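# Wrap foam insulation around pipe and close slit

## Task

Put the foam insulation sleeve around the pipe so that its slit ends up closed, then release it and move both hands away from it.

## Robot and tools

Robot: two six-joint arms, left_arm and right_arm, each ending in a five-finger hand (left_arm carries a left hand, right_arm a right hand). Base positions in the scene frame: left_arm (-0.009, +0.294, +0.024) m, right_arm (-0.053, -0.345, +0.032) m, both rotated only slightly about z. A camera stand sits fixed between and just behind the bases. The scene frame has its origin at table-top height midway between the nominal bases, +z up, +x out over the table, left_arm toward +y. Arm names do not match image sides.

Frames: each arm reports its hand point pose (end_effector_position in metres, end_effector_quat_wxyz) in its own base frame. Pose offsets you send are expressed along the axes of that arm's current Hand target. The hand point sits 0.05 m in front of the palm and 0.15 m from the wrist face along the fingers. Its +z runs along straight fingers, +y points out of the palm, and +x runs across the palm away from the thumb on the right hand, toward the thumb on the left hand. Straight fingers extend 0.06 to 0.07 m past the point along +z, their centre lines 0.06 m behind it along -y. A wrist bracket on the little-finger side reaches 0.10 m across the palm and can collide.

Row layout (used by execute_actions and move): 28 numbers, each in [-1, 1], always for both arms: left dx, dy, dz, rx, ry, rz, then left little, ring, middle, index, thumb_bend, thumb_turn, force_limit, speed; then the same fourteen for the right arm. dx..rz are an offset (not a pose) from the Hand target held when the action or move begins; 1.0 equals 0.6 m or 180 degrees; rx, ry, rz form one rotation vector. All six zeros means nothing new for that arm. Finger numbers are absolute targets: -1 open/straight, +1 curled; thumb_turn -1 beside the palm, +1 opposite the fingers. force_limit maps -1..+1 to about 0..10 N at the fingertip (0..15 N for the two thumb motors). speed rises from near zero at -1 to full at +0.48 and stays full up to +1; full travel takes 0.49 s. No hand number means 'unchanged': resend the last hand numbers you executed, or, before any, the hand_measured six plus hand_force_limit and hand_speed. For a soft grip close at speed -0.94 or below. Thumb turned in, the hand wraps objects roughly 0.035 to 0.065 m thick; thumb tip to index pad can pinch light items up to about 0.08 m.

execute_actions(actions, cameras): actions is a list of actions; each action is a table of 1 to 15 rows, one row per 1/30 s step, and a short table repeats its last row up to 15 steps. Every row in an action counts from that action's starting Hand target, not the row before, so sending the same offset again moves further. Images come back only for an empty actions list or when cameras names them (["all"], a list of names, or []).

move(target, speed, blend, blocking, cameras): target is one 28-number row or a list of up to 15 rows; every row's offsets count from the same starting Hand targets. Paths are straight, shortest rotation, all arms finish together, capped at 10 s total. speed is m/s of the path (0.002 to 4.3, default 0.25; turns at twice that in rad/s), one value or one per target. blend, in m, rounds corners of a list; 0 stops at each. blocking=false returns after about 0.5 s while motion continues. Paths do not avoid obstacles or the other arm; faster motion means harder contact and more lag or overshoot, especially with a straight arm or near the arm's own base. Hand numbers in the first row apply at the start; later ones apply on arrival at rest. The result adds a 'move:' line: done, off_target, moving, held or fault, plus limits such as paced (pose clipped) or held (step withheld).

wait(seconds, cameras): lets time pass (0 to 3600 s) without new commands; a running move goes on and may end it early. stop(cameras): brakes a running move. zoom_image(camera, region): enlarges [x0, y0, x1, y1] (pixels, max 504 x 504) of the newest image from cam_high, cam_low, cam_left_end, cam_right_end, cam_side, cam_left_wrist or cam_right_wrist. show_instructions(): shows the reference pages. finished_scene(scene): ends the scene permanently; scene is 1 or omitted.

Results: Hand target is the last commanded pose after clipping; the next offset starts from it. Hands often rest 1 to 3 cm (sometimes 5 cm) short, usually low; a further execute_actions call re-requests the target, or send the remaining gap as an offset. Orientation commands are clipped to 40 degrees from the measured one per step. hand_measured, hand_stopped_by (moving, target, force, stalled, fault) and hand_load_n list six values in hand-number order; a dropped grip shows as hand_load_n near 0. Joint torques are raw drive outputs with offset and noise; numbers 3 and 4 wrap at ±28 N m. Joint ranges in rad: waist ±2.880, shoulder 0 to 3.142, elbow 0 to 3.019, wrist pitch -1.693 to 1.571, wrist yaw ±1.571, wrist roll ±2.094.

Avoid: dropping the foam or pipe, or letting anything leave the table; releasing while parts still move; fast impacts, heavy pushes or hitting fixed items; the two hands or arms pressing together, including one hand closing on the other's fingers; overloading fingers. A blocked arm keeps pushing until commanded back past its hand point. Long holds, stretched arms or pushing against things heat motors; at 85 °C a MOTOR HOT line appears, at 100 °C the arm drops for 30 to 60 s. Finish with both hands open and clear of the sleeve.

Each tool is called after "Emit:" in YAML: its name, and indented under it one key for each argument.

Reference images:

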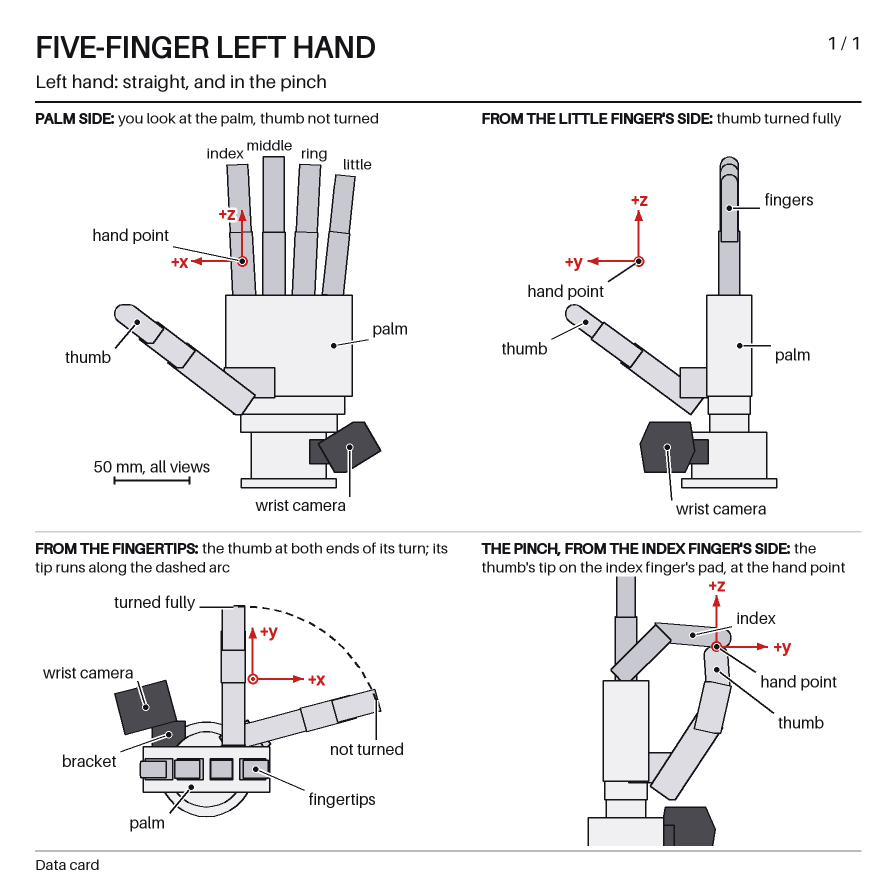

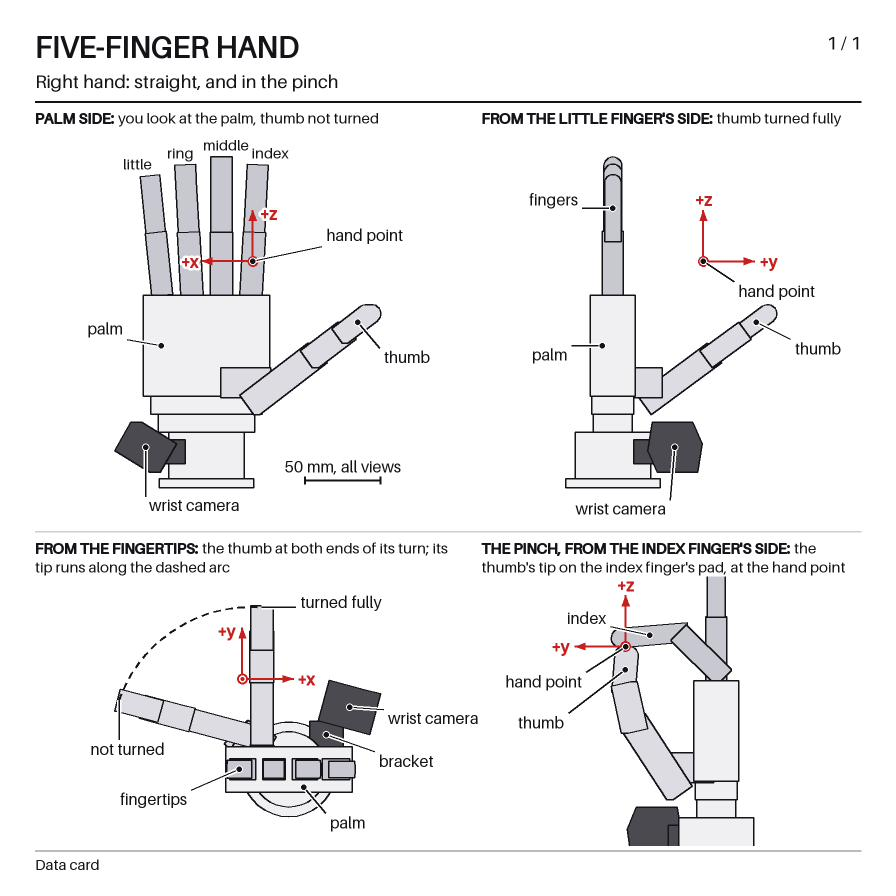

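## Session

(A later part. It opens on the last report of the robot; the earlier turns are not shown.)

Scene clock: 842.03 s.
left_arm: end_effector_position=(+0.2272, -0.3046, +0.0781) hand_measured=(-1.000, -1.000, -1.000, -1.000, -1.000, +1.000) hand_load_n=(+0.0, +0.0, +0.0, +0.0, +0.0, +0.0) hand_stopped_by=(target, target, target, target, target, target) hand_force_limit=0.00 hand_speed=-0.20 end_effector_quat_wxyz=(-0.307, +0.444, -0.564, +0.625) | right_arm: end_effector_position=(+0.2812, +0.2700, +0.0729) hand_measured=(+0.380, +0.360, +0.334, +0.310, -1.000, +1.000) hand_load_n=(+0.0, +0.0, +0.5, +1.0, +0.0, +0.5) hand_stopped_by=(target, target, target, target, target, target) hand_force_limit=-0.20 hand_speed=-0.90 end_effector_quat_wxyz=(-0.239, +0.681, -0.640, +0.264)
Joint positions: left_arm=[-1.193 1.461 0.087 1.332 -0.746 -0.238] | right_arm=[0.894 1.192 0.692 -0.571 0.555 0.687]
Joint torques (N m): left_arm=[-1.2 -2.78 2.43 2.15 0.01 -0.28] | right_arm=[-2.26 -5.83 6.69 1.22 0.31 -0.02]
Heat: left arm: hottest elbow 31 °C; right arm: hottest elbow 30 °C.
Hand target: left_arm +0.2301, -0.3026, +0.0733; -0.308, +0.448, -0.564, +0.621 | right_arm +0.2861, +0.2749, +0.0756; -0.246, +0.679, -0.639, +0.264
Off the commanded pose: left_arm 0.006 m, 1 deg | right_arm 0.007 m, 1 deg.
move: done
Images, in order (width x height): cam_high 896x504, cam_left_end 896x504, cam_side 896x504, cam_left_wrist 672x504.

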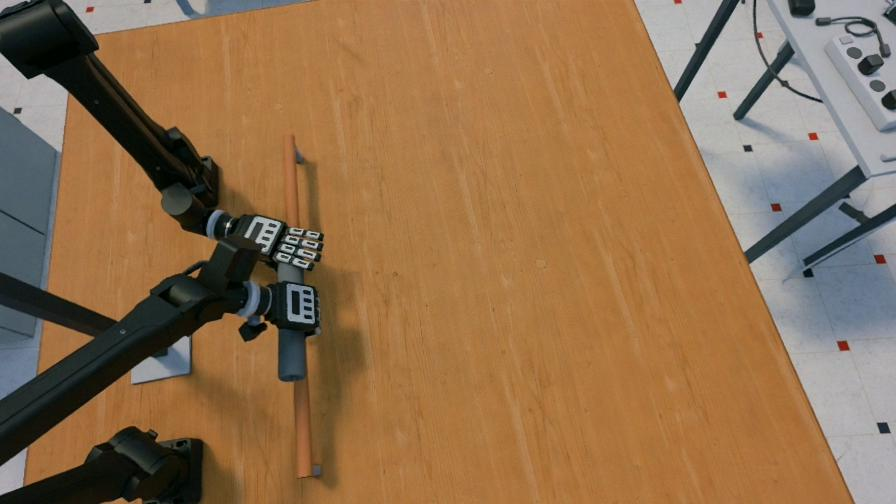

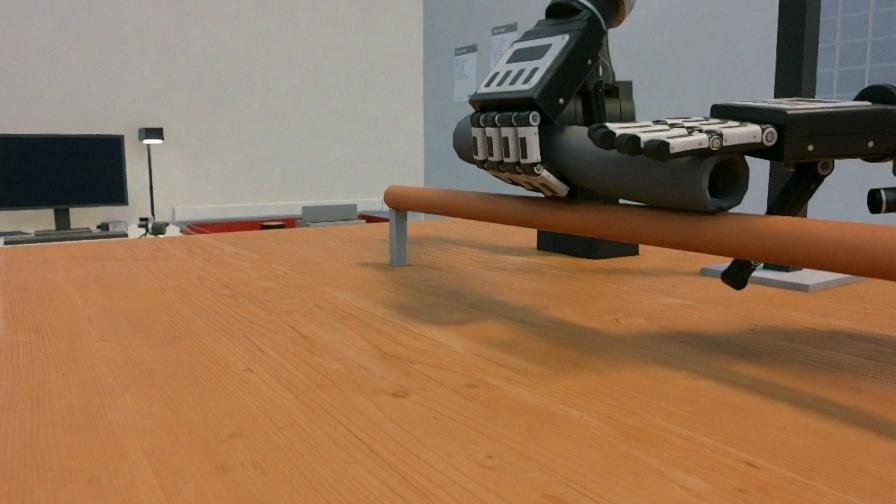

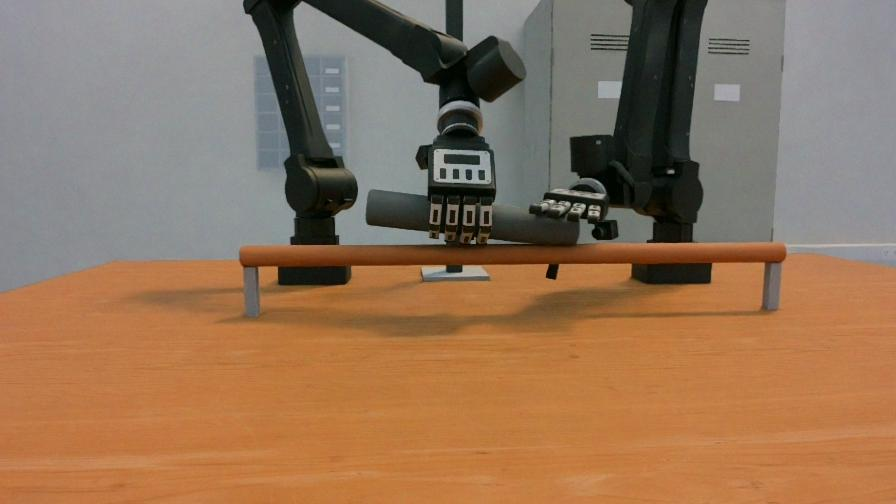

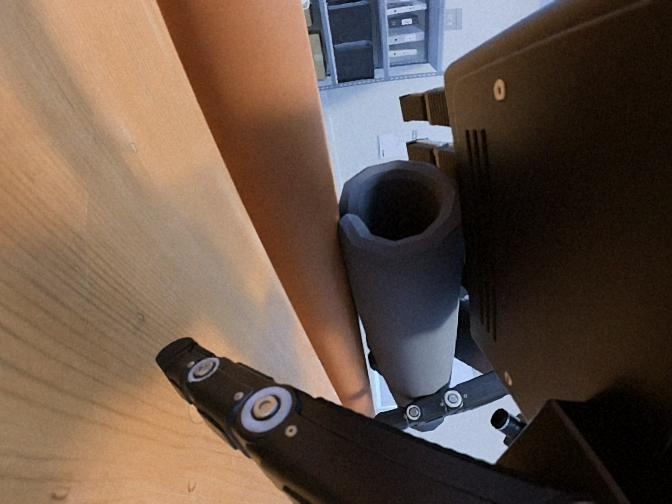

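Emit:
move:
  target: [-0.0028,0.0130,0.0005,0,0,0,-1,-1,-1,-1,-1,1,0,-0.2,0,0,0,0,0,0,0.38,0.36,0.335,0.31,-1,1,-0.2,-0.9]
  speed: 0.05
  cameras: ["cam_high","cam_left_end","cam_left_wrist","cam_side"]

Emit:
zoom_image:
  camera: "cam_side"
  region: [340, 130, 620, 280]

Emit:
zoom_image:
  camera: "cam_left_end"
  region: [695, 145, 765, 235]

Emit:
zoom_image:
  camera: "cam_high"
  region: [230, 230, 370, 400]

Emit:
zoom_image:
  camera: "cam_left_wrist"
  region: [310, 140, 480, 280]

Scene clock: 843.33 s.
left_arm: end_effector_position=(+0.2279, -0.3057, +0.0747) hand_measured=(-1.000, -1.000, -1.000, -1.000, -1.000, +1.000) hand_load_n=(+0.0, +0.0, +0.0, +0.0, +0.0, +0.0) hand_stopped_by=(target, target, target, target, target, target) hand_force_limit=0.00 hand_speed=-0.20 end_effector_quat_wxyz=(-0.305, +0.446, -0.558, +0.630) | right_arm: end_effector_position=(+0.2812, +0.2699, +0.0728) hand_measured=(+0.380, +0.360, +0.334, +0.310, -1.000, +1.000) hand_load_n=(+0.0, +0.0, +0.0, +1.0, +0.0, +0.0) hand_stopped_by=(target, target, target, target, target, target) hand_force_limit=-0.20 hand_speed=-0.90 end_effector_quat_wxyz=(-0.239, +0.681, -0.639, +0.264)
Joint positions: left_arm=[-1.193 1.534 0.087 1.42 -0.747 -0.241] | right_arm=[0.894 1.192 0.692 -0.571 0.555 0.686]
Joint torques (N m): left_arm=[-0.91 -2.61 1.84 1.81 0.08 -0.23] | right_arm=[-1.85 -6.07 6.65 1.24 0.28 0]
Heat: left arm: hottest elbow 31 °C; right arm: hottest elbow 30 °C.
Hand target: left_arm +0.2301, -0.3026, +0.0653; -0.308, +0.448, -0.564, +0.621 | right_arm +0.2861, +0.2749, +0.0757; -0.246, +0.679, -0.639, +0.264
Off the commanded pose: left_arm 0.010 m, 1 deg | right_arm 0.008 m, 1 deg.
move: done
Images, in order (width x height): cam_high 896x504, cam_left_end 896x504, cam_side 896x504, cam_left_wrist 672x504.

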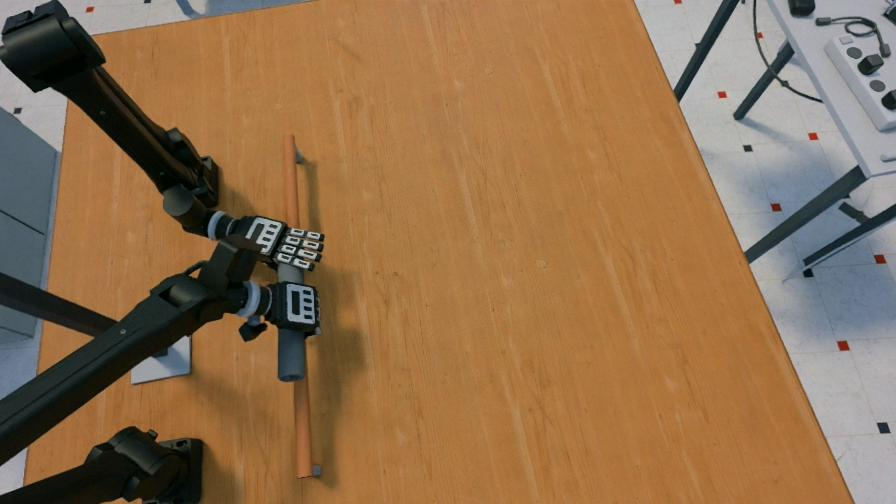

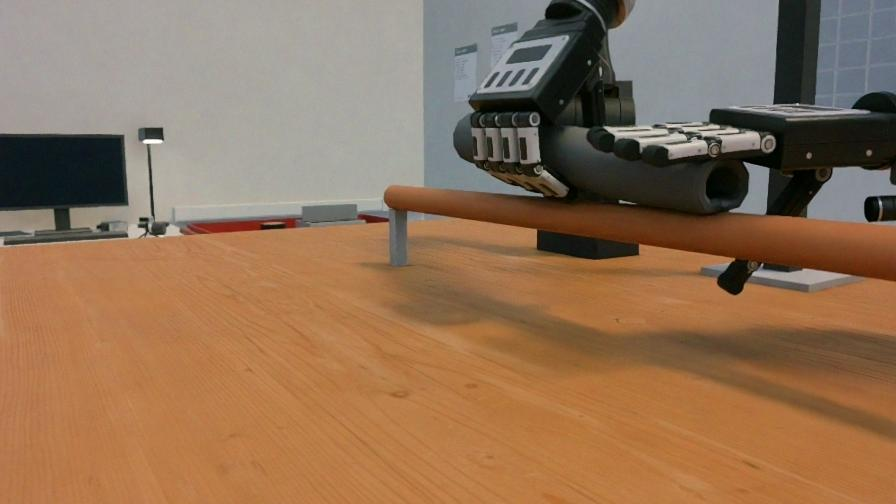

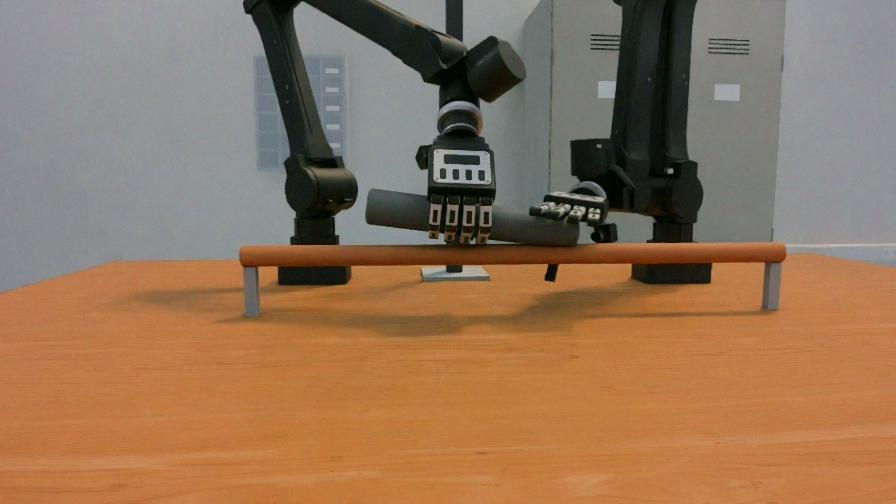

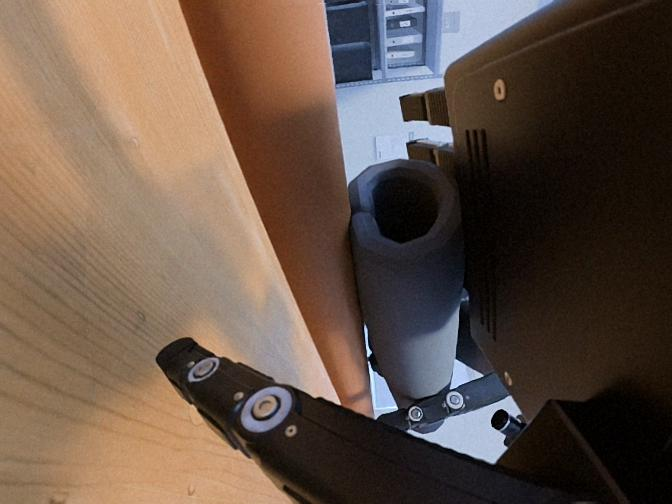

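Scaled by 1.800.

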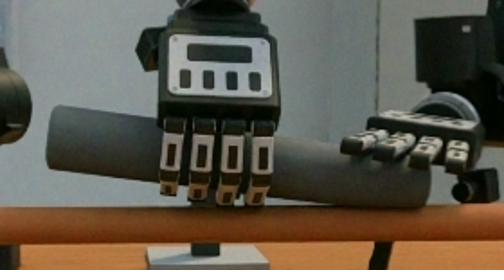

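Scaled by 5.600.

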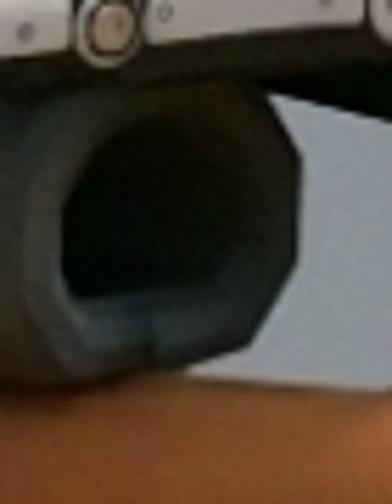

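Scaled by 2.965.

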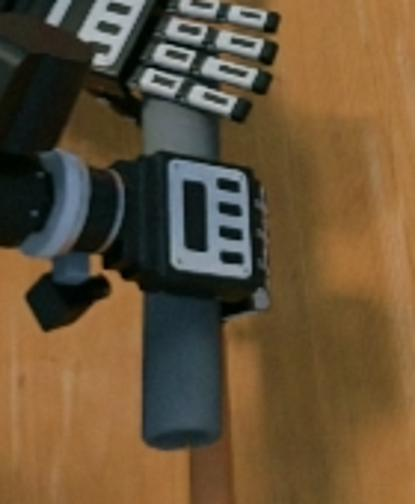

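Scaled by 2.965 from the camera's image (finer frame: 960x720).

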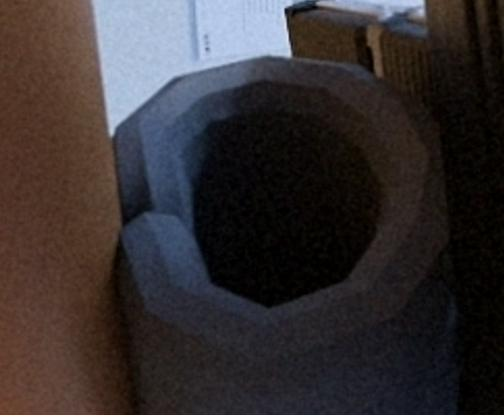

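Emit:
move:
  target:
    - [0.0042,-0.0196,-0.0008,0,0,0,-1,-1,-1,-1,-1,1,0,-0.2,0,0,0,0,0,0,0.38,0.36,0.335,0.31,-1,1,-0.2,-0.9]
    - [0.0103,-0.0177,-0.0144,0,0,0,-1,-1,-1,-1,-1,1,0,-0.2,-0.0008,0.0135,-0.0123,0,0,0,0.38,0.36,0.335,0.31,-1,1,-0.2,-0.9]
  speed: 0.05
  cameras: ["cam_high","cam_left_end","cam_left_wrist","cam_side"]

Emit:
zoom_image:
  camera: "cam_left_wrist"
  region: [290, 120, 480, 280]

Emit:
zoom_image:
  camera: "cam_high"
  region: [230, 230, 370, 400]

Scene clock: 848.33 s.
left_arm: end_effector_position=(+0.2278, -0.3020, +0.0806) hand_measured=(-1.000, -1.000, -1.000, -1.000, -1.000, +1.000) hand_load_n=(-0.5, +0.0, +0.0, +0.0, +0.0, +0.0) hand_stopped_by=(target, target, target, target, target, target) hand_force_limit=0.00 hand_speed=-0.20 end_effector_quat_wxyz=(-0.314, +0.451, -0.557, +0.623) | right_arm: end_effector_position=(+0.2782, +0.2693, +0.0700) hand_measured=(+0.380, +0.360, +0.334, +0.310, -1.000, +1.000) hand_load_n=(+0.5, +0.0, +0.0, +0.0, +0.0, +0.0) hand_stopped_by=(target, target, target, target, target, target) hand_force_limit=-0.20 hand_speed=-0.90 end_effector_quat_wxyz=(-0.238, +0.680, -0.640, +0.267)
Joint positions: left_arm=[-1.206 1.45 0.087 1.326 -0.783 -0.241] | right_arm=[0.903 1.192 0.685 -0.571 0.564 0.698]
Joint torques (N m): left_arm=[-3.02 -5.36 1.92 1.05 -0.16 -0.27] | right_arm=[-0.03 -7.24 6.34 0.44 0.36 0.16]
Heat: left arm: hottest elbow 30 °C; right arm: hottest elbow 30 °C.
Hand target: left_arm +0.2210, -0.3026, +0.0773; -0.308, +0.448, -0.565, +0.621 | right_arm +0.2750, +0.2748, +0.0756; -0.246, +0.679, -0.639, +0.264
Off the commanded pose: left_arm 0.008 m, 1 deg | right_arm 0.009 m, 1 deg.
move: done
Images, in order (width x height): cam_high 896x504, cam_left_end 896x504, cam_side 896x504, cam_left_wrist 672x504.

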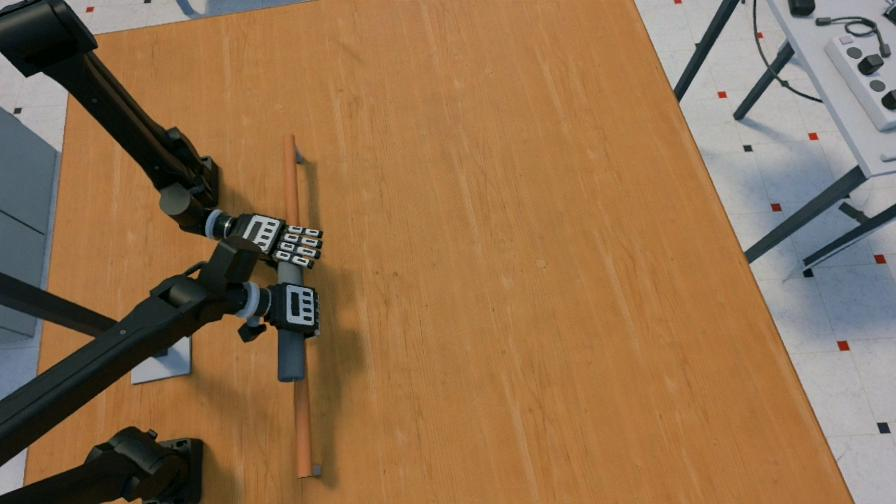

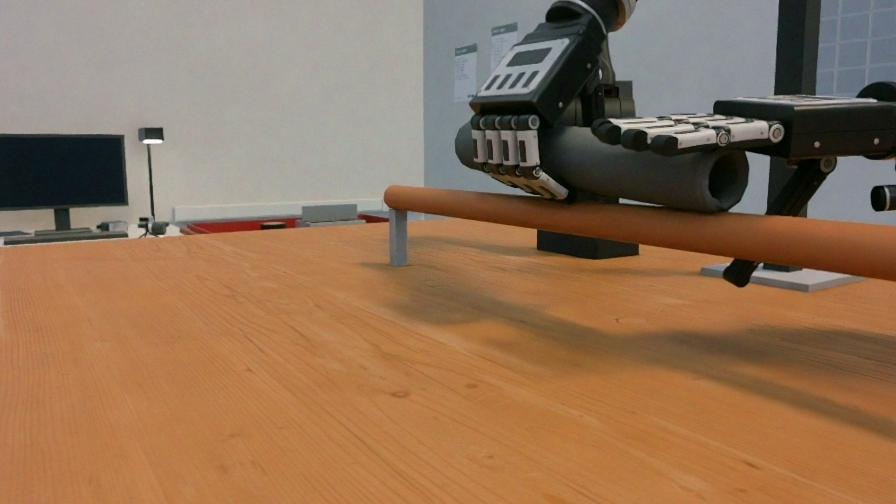

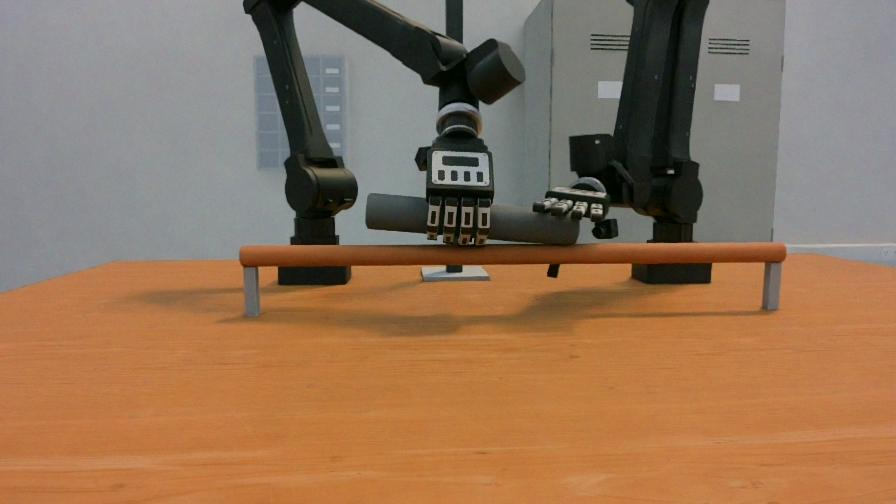

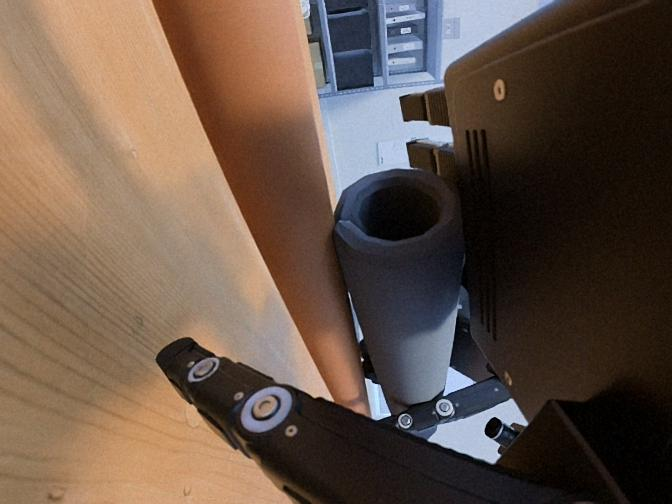

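Scaled by 2.653 from the camera's image (finer frame: 960x720).

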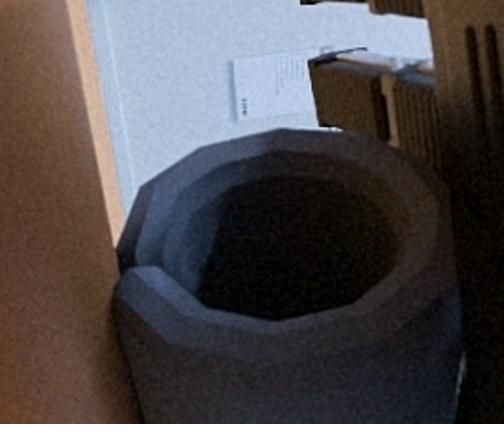

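Scaled by 2.965.

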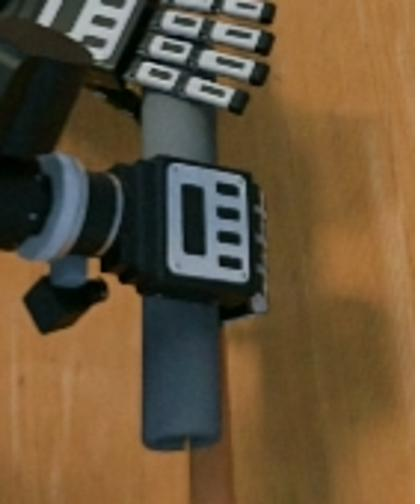

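Emit:
move:
  target:
    - [0.0174,-0.0815,-0.0033,0,0,0,-1,-1,-1,-1,-1,1,0,-0.2,0,0,0,0,0,0,0.38,0.36,0.335,0.31,-1,1,-0.2,-0.9]
    - [-0.1553,-0.1158,-0.0677,-0.0860,0.3522,0.1045,-1,-1,-1,-1,-1,1,0,-0.2,0,0,0,0,0,0,0.38,0.36,0.335,0.31,-1,1,-0.2,-0.9]
  speed: 0.12
  blend: 0.02
  cameras: ["cam_high","cam_left_end","cam_left_wrist","cam_side"]

Scene clock: 856.87 s.
left_arm: end_effector_position=(+0.2167, -0.1896, +0.1176) hand_measured=(-1.000, -1.000, -1.000, -1.000, -1.000, +1.000) hand_load_n=(-0.5, +0.0, -0.5, +0.0, +0.0, +0.0) hand_stopped_by=(target, target, target, target, target, target) hand_force_limit=0.00 hand_speed=-0.20 end_effector_quat_wxyz=(-0.009, -0.012, +0.778, -0.629) | right_arm: end_effector_position=(+0.2783, +0.2693, +0.0701) hand_measured=(+0.380, +0.360, +0.334, +0.310, -1.000, +1.000) hand_load_n=(+0.5, +0.0, +0.0, +0.0, +0.0, +0.0) hand_stopped_by=(target, target, target, target, target, target) hand_force_limit=-0.20 hand_speed=-0.90 end_effector_quat_wxyz=(-0.238, +0.680, -0.641, +0.267)
Joint positions: left_arm=[-0.046 1.114 0.526 -0.765 1.355 1.317] | right_arm=[0.903 1.192 0.685 -0.571 0.565 0.699]
Joint torques (N m): left_arm=[-1.73 -3.31 8.76 -0.05 0.74 -0.05] | right_arm=[-0.56 -7.59 6.24 0.5 0.37 0.07]
Heat: left arm: hottest elbow 31 °C; right arm: hottest elbow 30 °C.
Hand target: left_arm +0.2309, -0.1905, +0.1274; +0.001, +0.000, +0.777, -0.629 | right_arm +0.2751, +0.2748, +0.0756; -0.246, +0.679, -0.639, +0.264
Off the commanded pose: left_arm 0.017 m, 2 deg | right_arm 0.008 m, 1 deg.
move: off_target (left_arm)
Images, in order (width x height): cam_high 896x504, cam_left_end 896x504, cam_side 896x504, cam_left_wrist 672x504.

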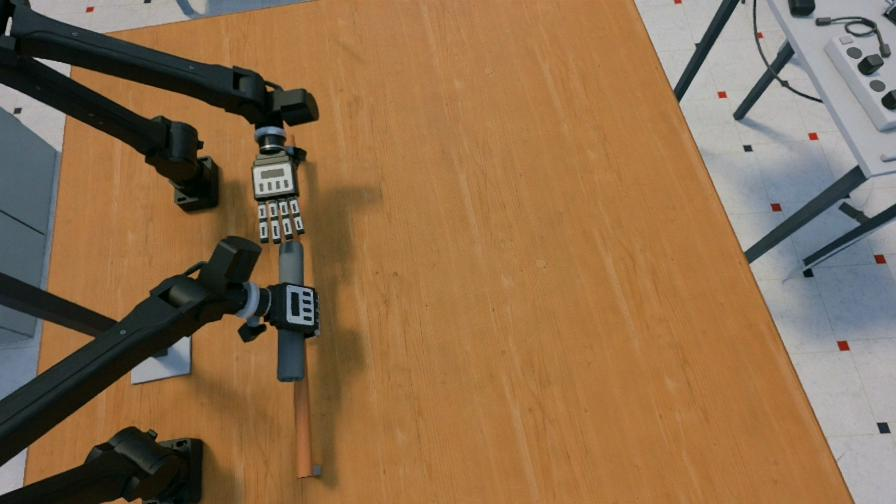

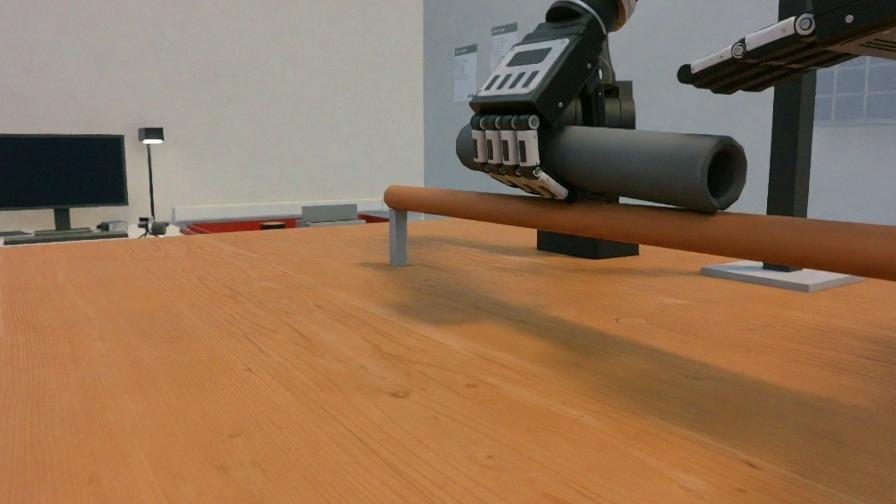

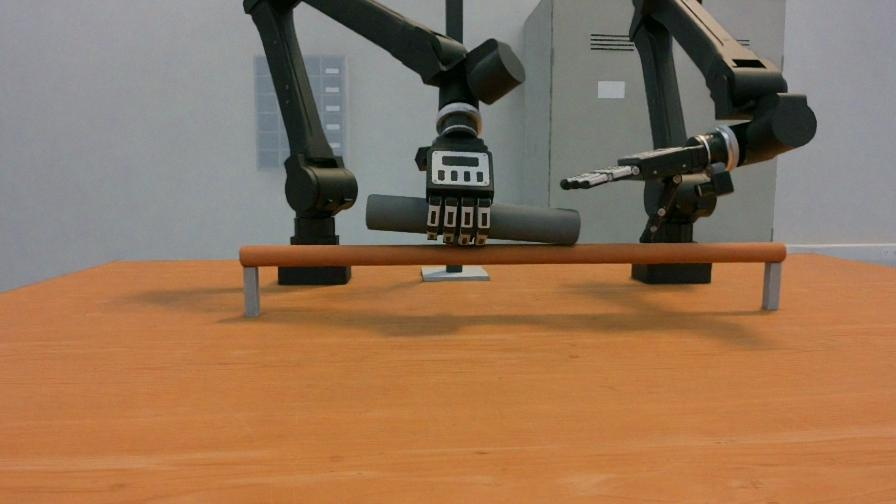

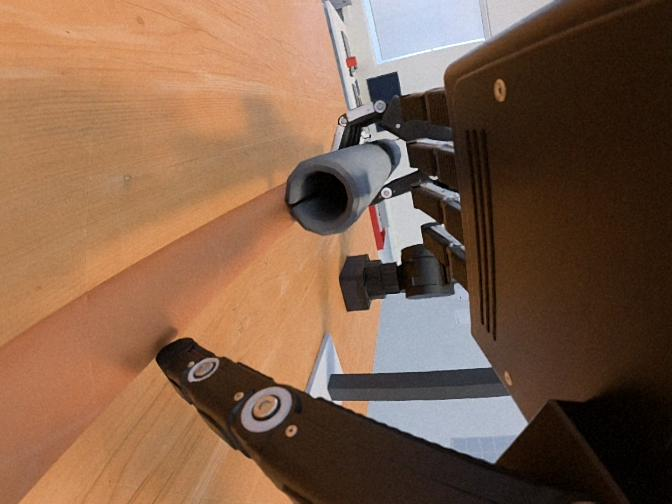

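I'll start by checking the current state from all cameras.

Emit:
execute_actions:
  actions: []

Scene clock: 857.47 s.
left_arm: end_effector_position=(+0.2166, -0.1896, +0.1176) hand_measured=(-1.000, -1.000, -1.000, -1.000, -1.000, +1.000) hand_load_n=(+0.0, +0.0, +0.0, -0.5, +0.0, +0.0) hand_stopped_by=(target, target, target, target, target, target) hand_force_limit=0.00 hand_speed=-0.20 end_effector_quat_wxyz=(-0.009, -0.012, +0.778, -0.629) | right_arm: end_effector_position=(+0.2783, +0.2693, +0.0701) hand_measured=(+0.380, +0.360, +0.334, +0.310, -1.000, +1.000) hand_load_n=(+0.0, +0.0, +0.0, +0.0, +0.0, +0.0) hand_stopped_by=(target, target, target, target, target, target) hand_force_limit=-0.20 hand_speed=-0.90 end_effector_quat_wxyz=(-0.238, +0.680, -0.641, +0.267)
Joint positions: left_arm=[-0.046 1.114 0.526 -0.765 1.355 1.318] | right_arm=[0.903 1.192 0.685 -0.571 0.565 0.699]
Joint velocities: within noise
Joint torques (N m): left_arm=[-1.9 -3.14 8.72 -0.05 0.71 -0.04] | right_arm=[-0.09 -7.3 6.26 0.51 0.38 0.11]
Motor temperatures (°C): left_arm=[24 24 31 26 22 23] | right_arm=[25 24 30 22 22 25]
Heat: left arm: hottest elbow 31 °C; right arm: hottest elbow 30 °C.
Hand target: left_arm +0.2308, -0.1905, +0.1274; +0.000, +0.000, +0.777, -0.629 | right_arm +0.2751, +0.2748, +0.0756; -0.246, +0.679, -0.639, +0.264
Off the commanded pose: left_arm 0.017 m, 2 deg | right_arm 0.008 m, 1 deg.

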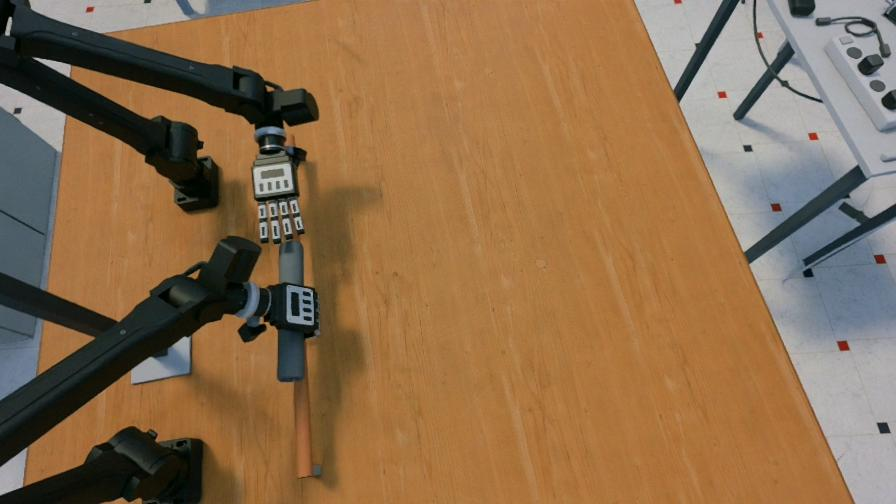

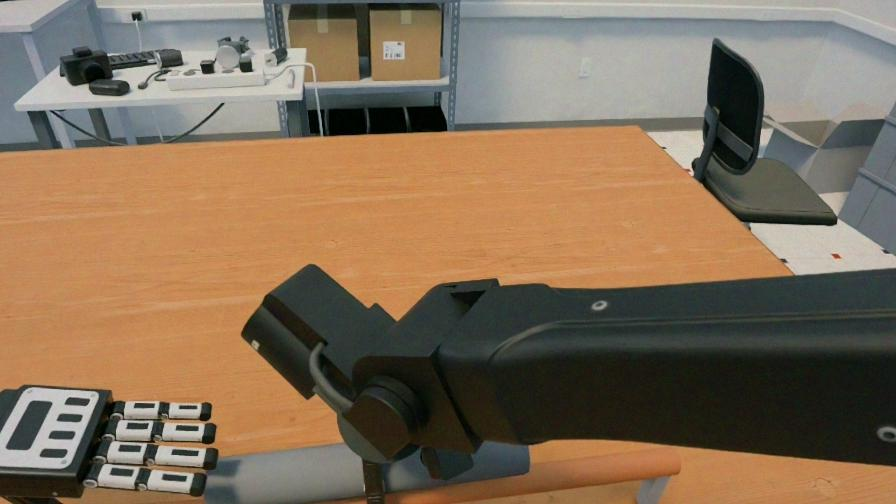

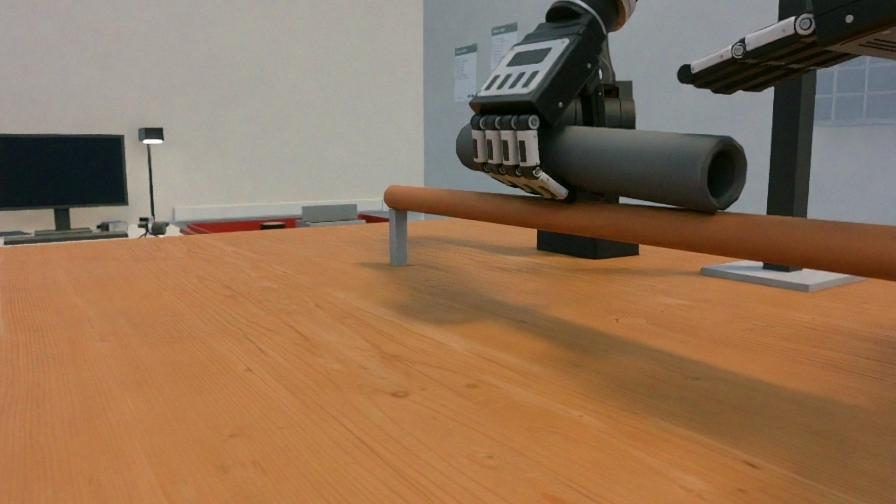

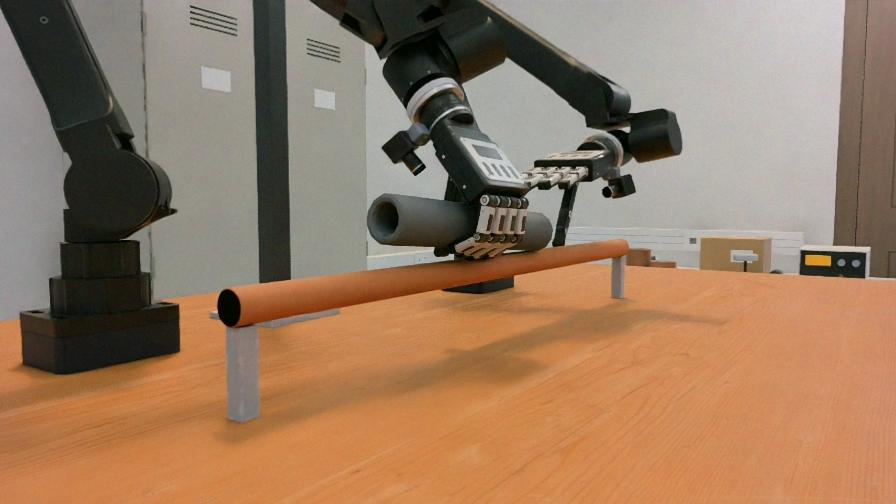

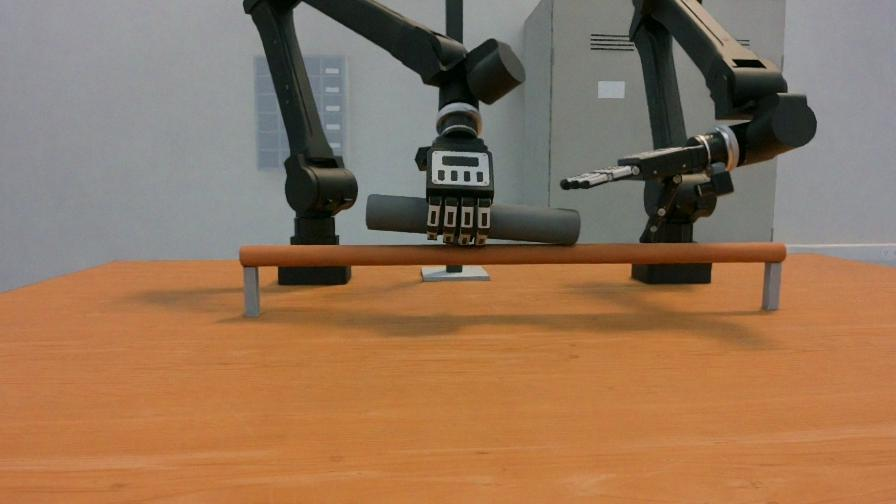

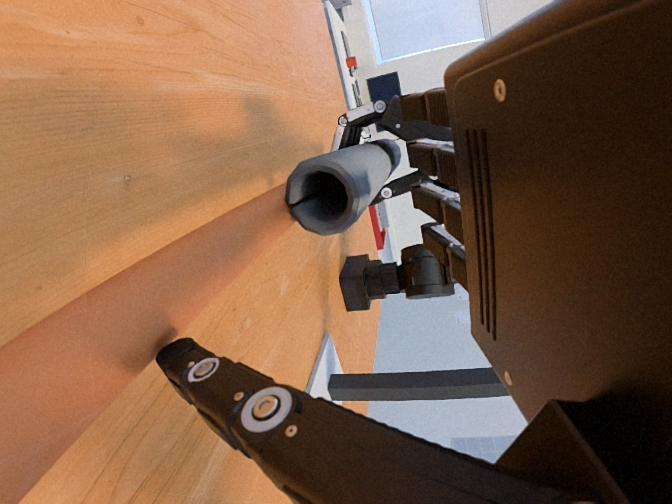

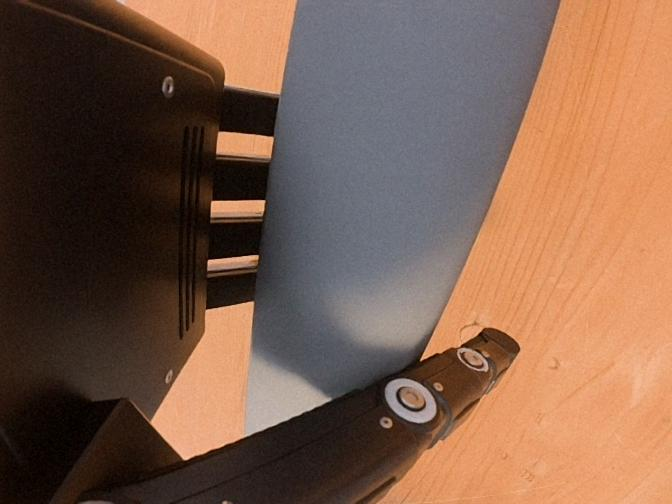

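Emit:
zoom_image:
  camera: "cam_left_wrist"
  region: [260, 130, 400, 250]

Emit:
zoom_image:
  camera: "cam_left_end"
  region: [640, 100, 800, 230]

Emit:
zoom_image:
  camera: "cam_right_end"
  region: [340, 170, 560, 290]

Scaled by 3.600 from the camera's image (finer frame: 960x720).

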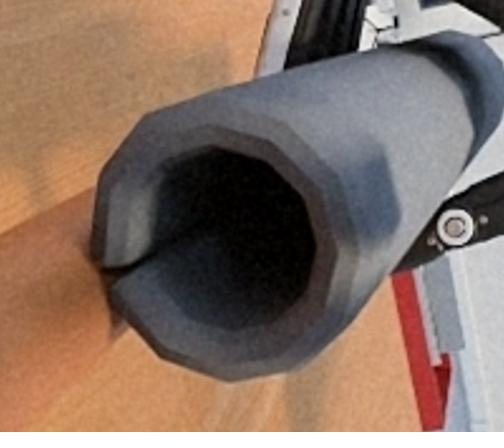

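Scaled by 3.150.

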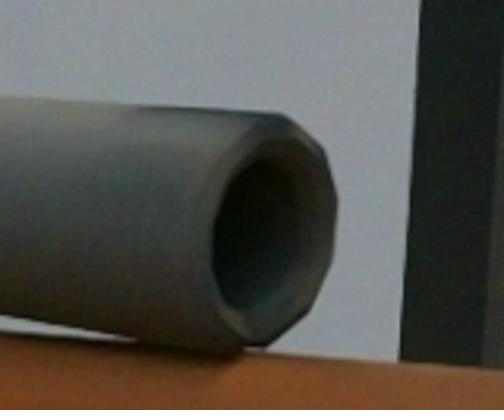

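Scaled by 2.291.

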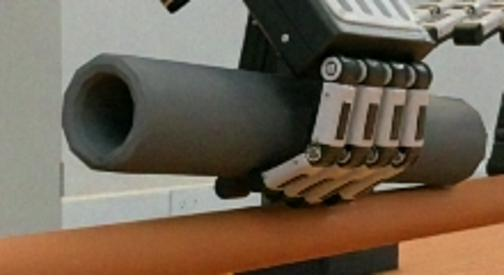

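Emit:
move:
  target: [0,-0.042,-0.043,0,0,0,-1,-1,-1,-1,-1,1,0,-0.2,0.0033,-0.05,-0.0555,0,0,0,0.38,0.36,0.335,0.31,-1,1,-0.2,-0.9]
  speed: 0.06
  cameras: ["cam_side","cam_left_wrist"]

Scene clock: 861.67 s.
left_arm: end_effector_position=(+0.2142, -0.1746, +0.1473) hand_measured=(-1.000, -1.000, -1.000, -1.000, -1.000, +1.000) hand_load_n=(+0.0, +0.0, +0.0, -0.5, +0.0, +0.0) hand_stopped_by=(target, target, target, target, target, target) hand_force_limit=0.00 hand_speed=-0.20 end_effector_quat_wxyz=(-0.015, -0.006, +0.778, -0.627) | right_arm: end_effector_position=(+0.2686, +0.2584, +0.0964) hand_measured=(+0.380, +0.360, +0.334, +0.310, -1.000, +1.000) hand_load_n=(+0.0, +0.0, +0.0, +0.0, +0.5, +0.0) hand_stopped_by=(target, target, target, target, target, target) hand_force_limit=-0.20 hand_speed=-0.90 end_effector_quat_wxyz=(-0.221, +0.686, -0.639, +0.268)
Joint positions: left_arm=[0.01 1.135 0.636 -1.193 1.355 1.664] | right_arm=[0.905 1.133 0.728 -0.713 0.565 0.701]
Joint torques (N m): left_arm=[-0.44 -3.66 8.76 -0.57 0.79 -0.04] | right_arm=[-0.09 -7.24 9.18 0.28 0.42 0.1]
Heat: left arm: hottest elbow 31 °C; right arm: hottest elbow 30 °C.
Hand target: left_arm +0.2308, -0.1706, +0.1574; +0.000, +0.000, +0.777, -0.629 | right_arm +0.2749, +0.2748, +0.1205; -0.246, +0.679, -0.639, +0.264
Off the commanded pose: left_arm 0.020 m, 2 deg | right_arm 0.030 m, 3 deg.
move: off_target (left_arm, right_arm)

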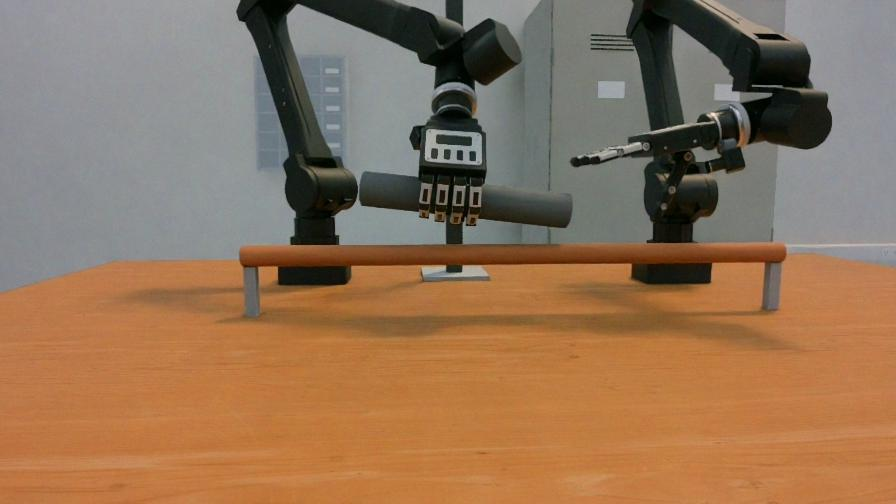

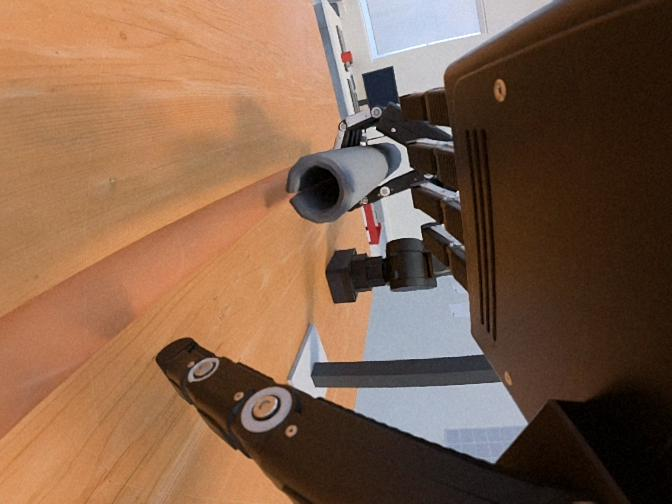

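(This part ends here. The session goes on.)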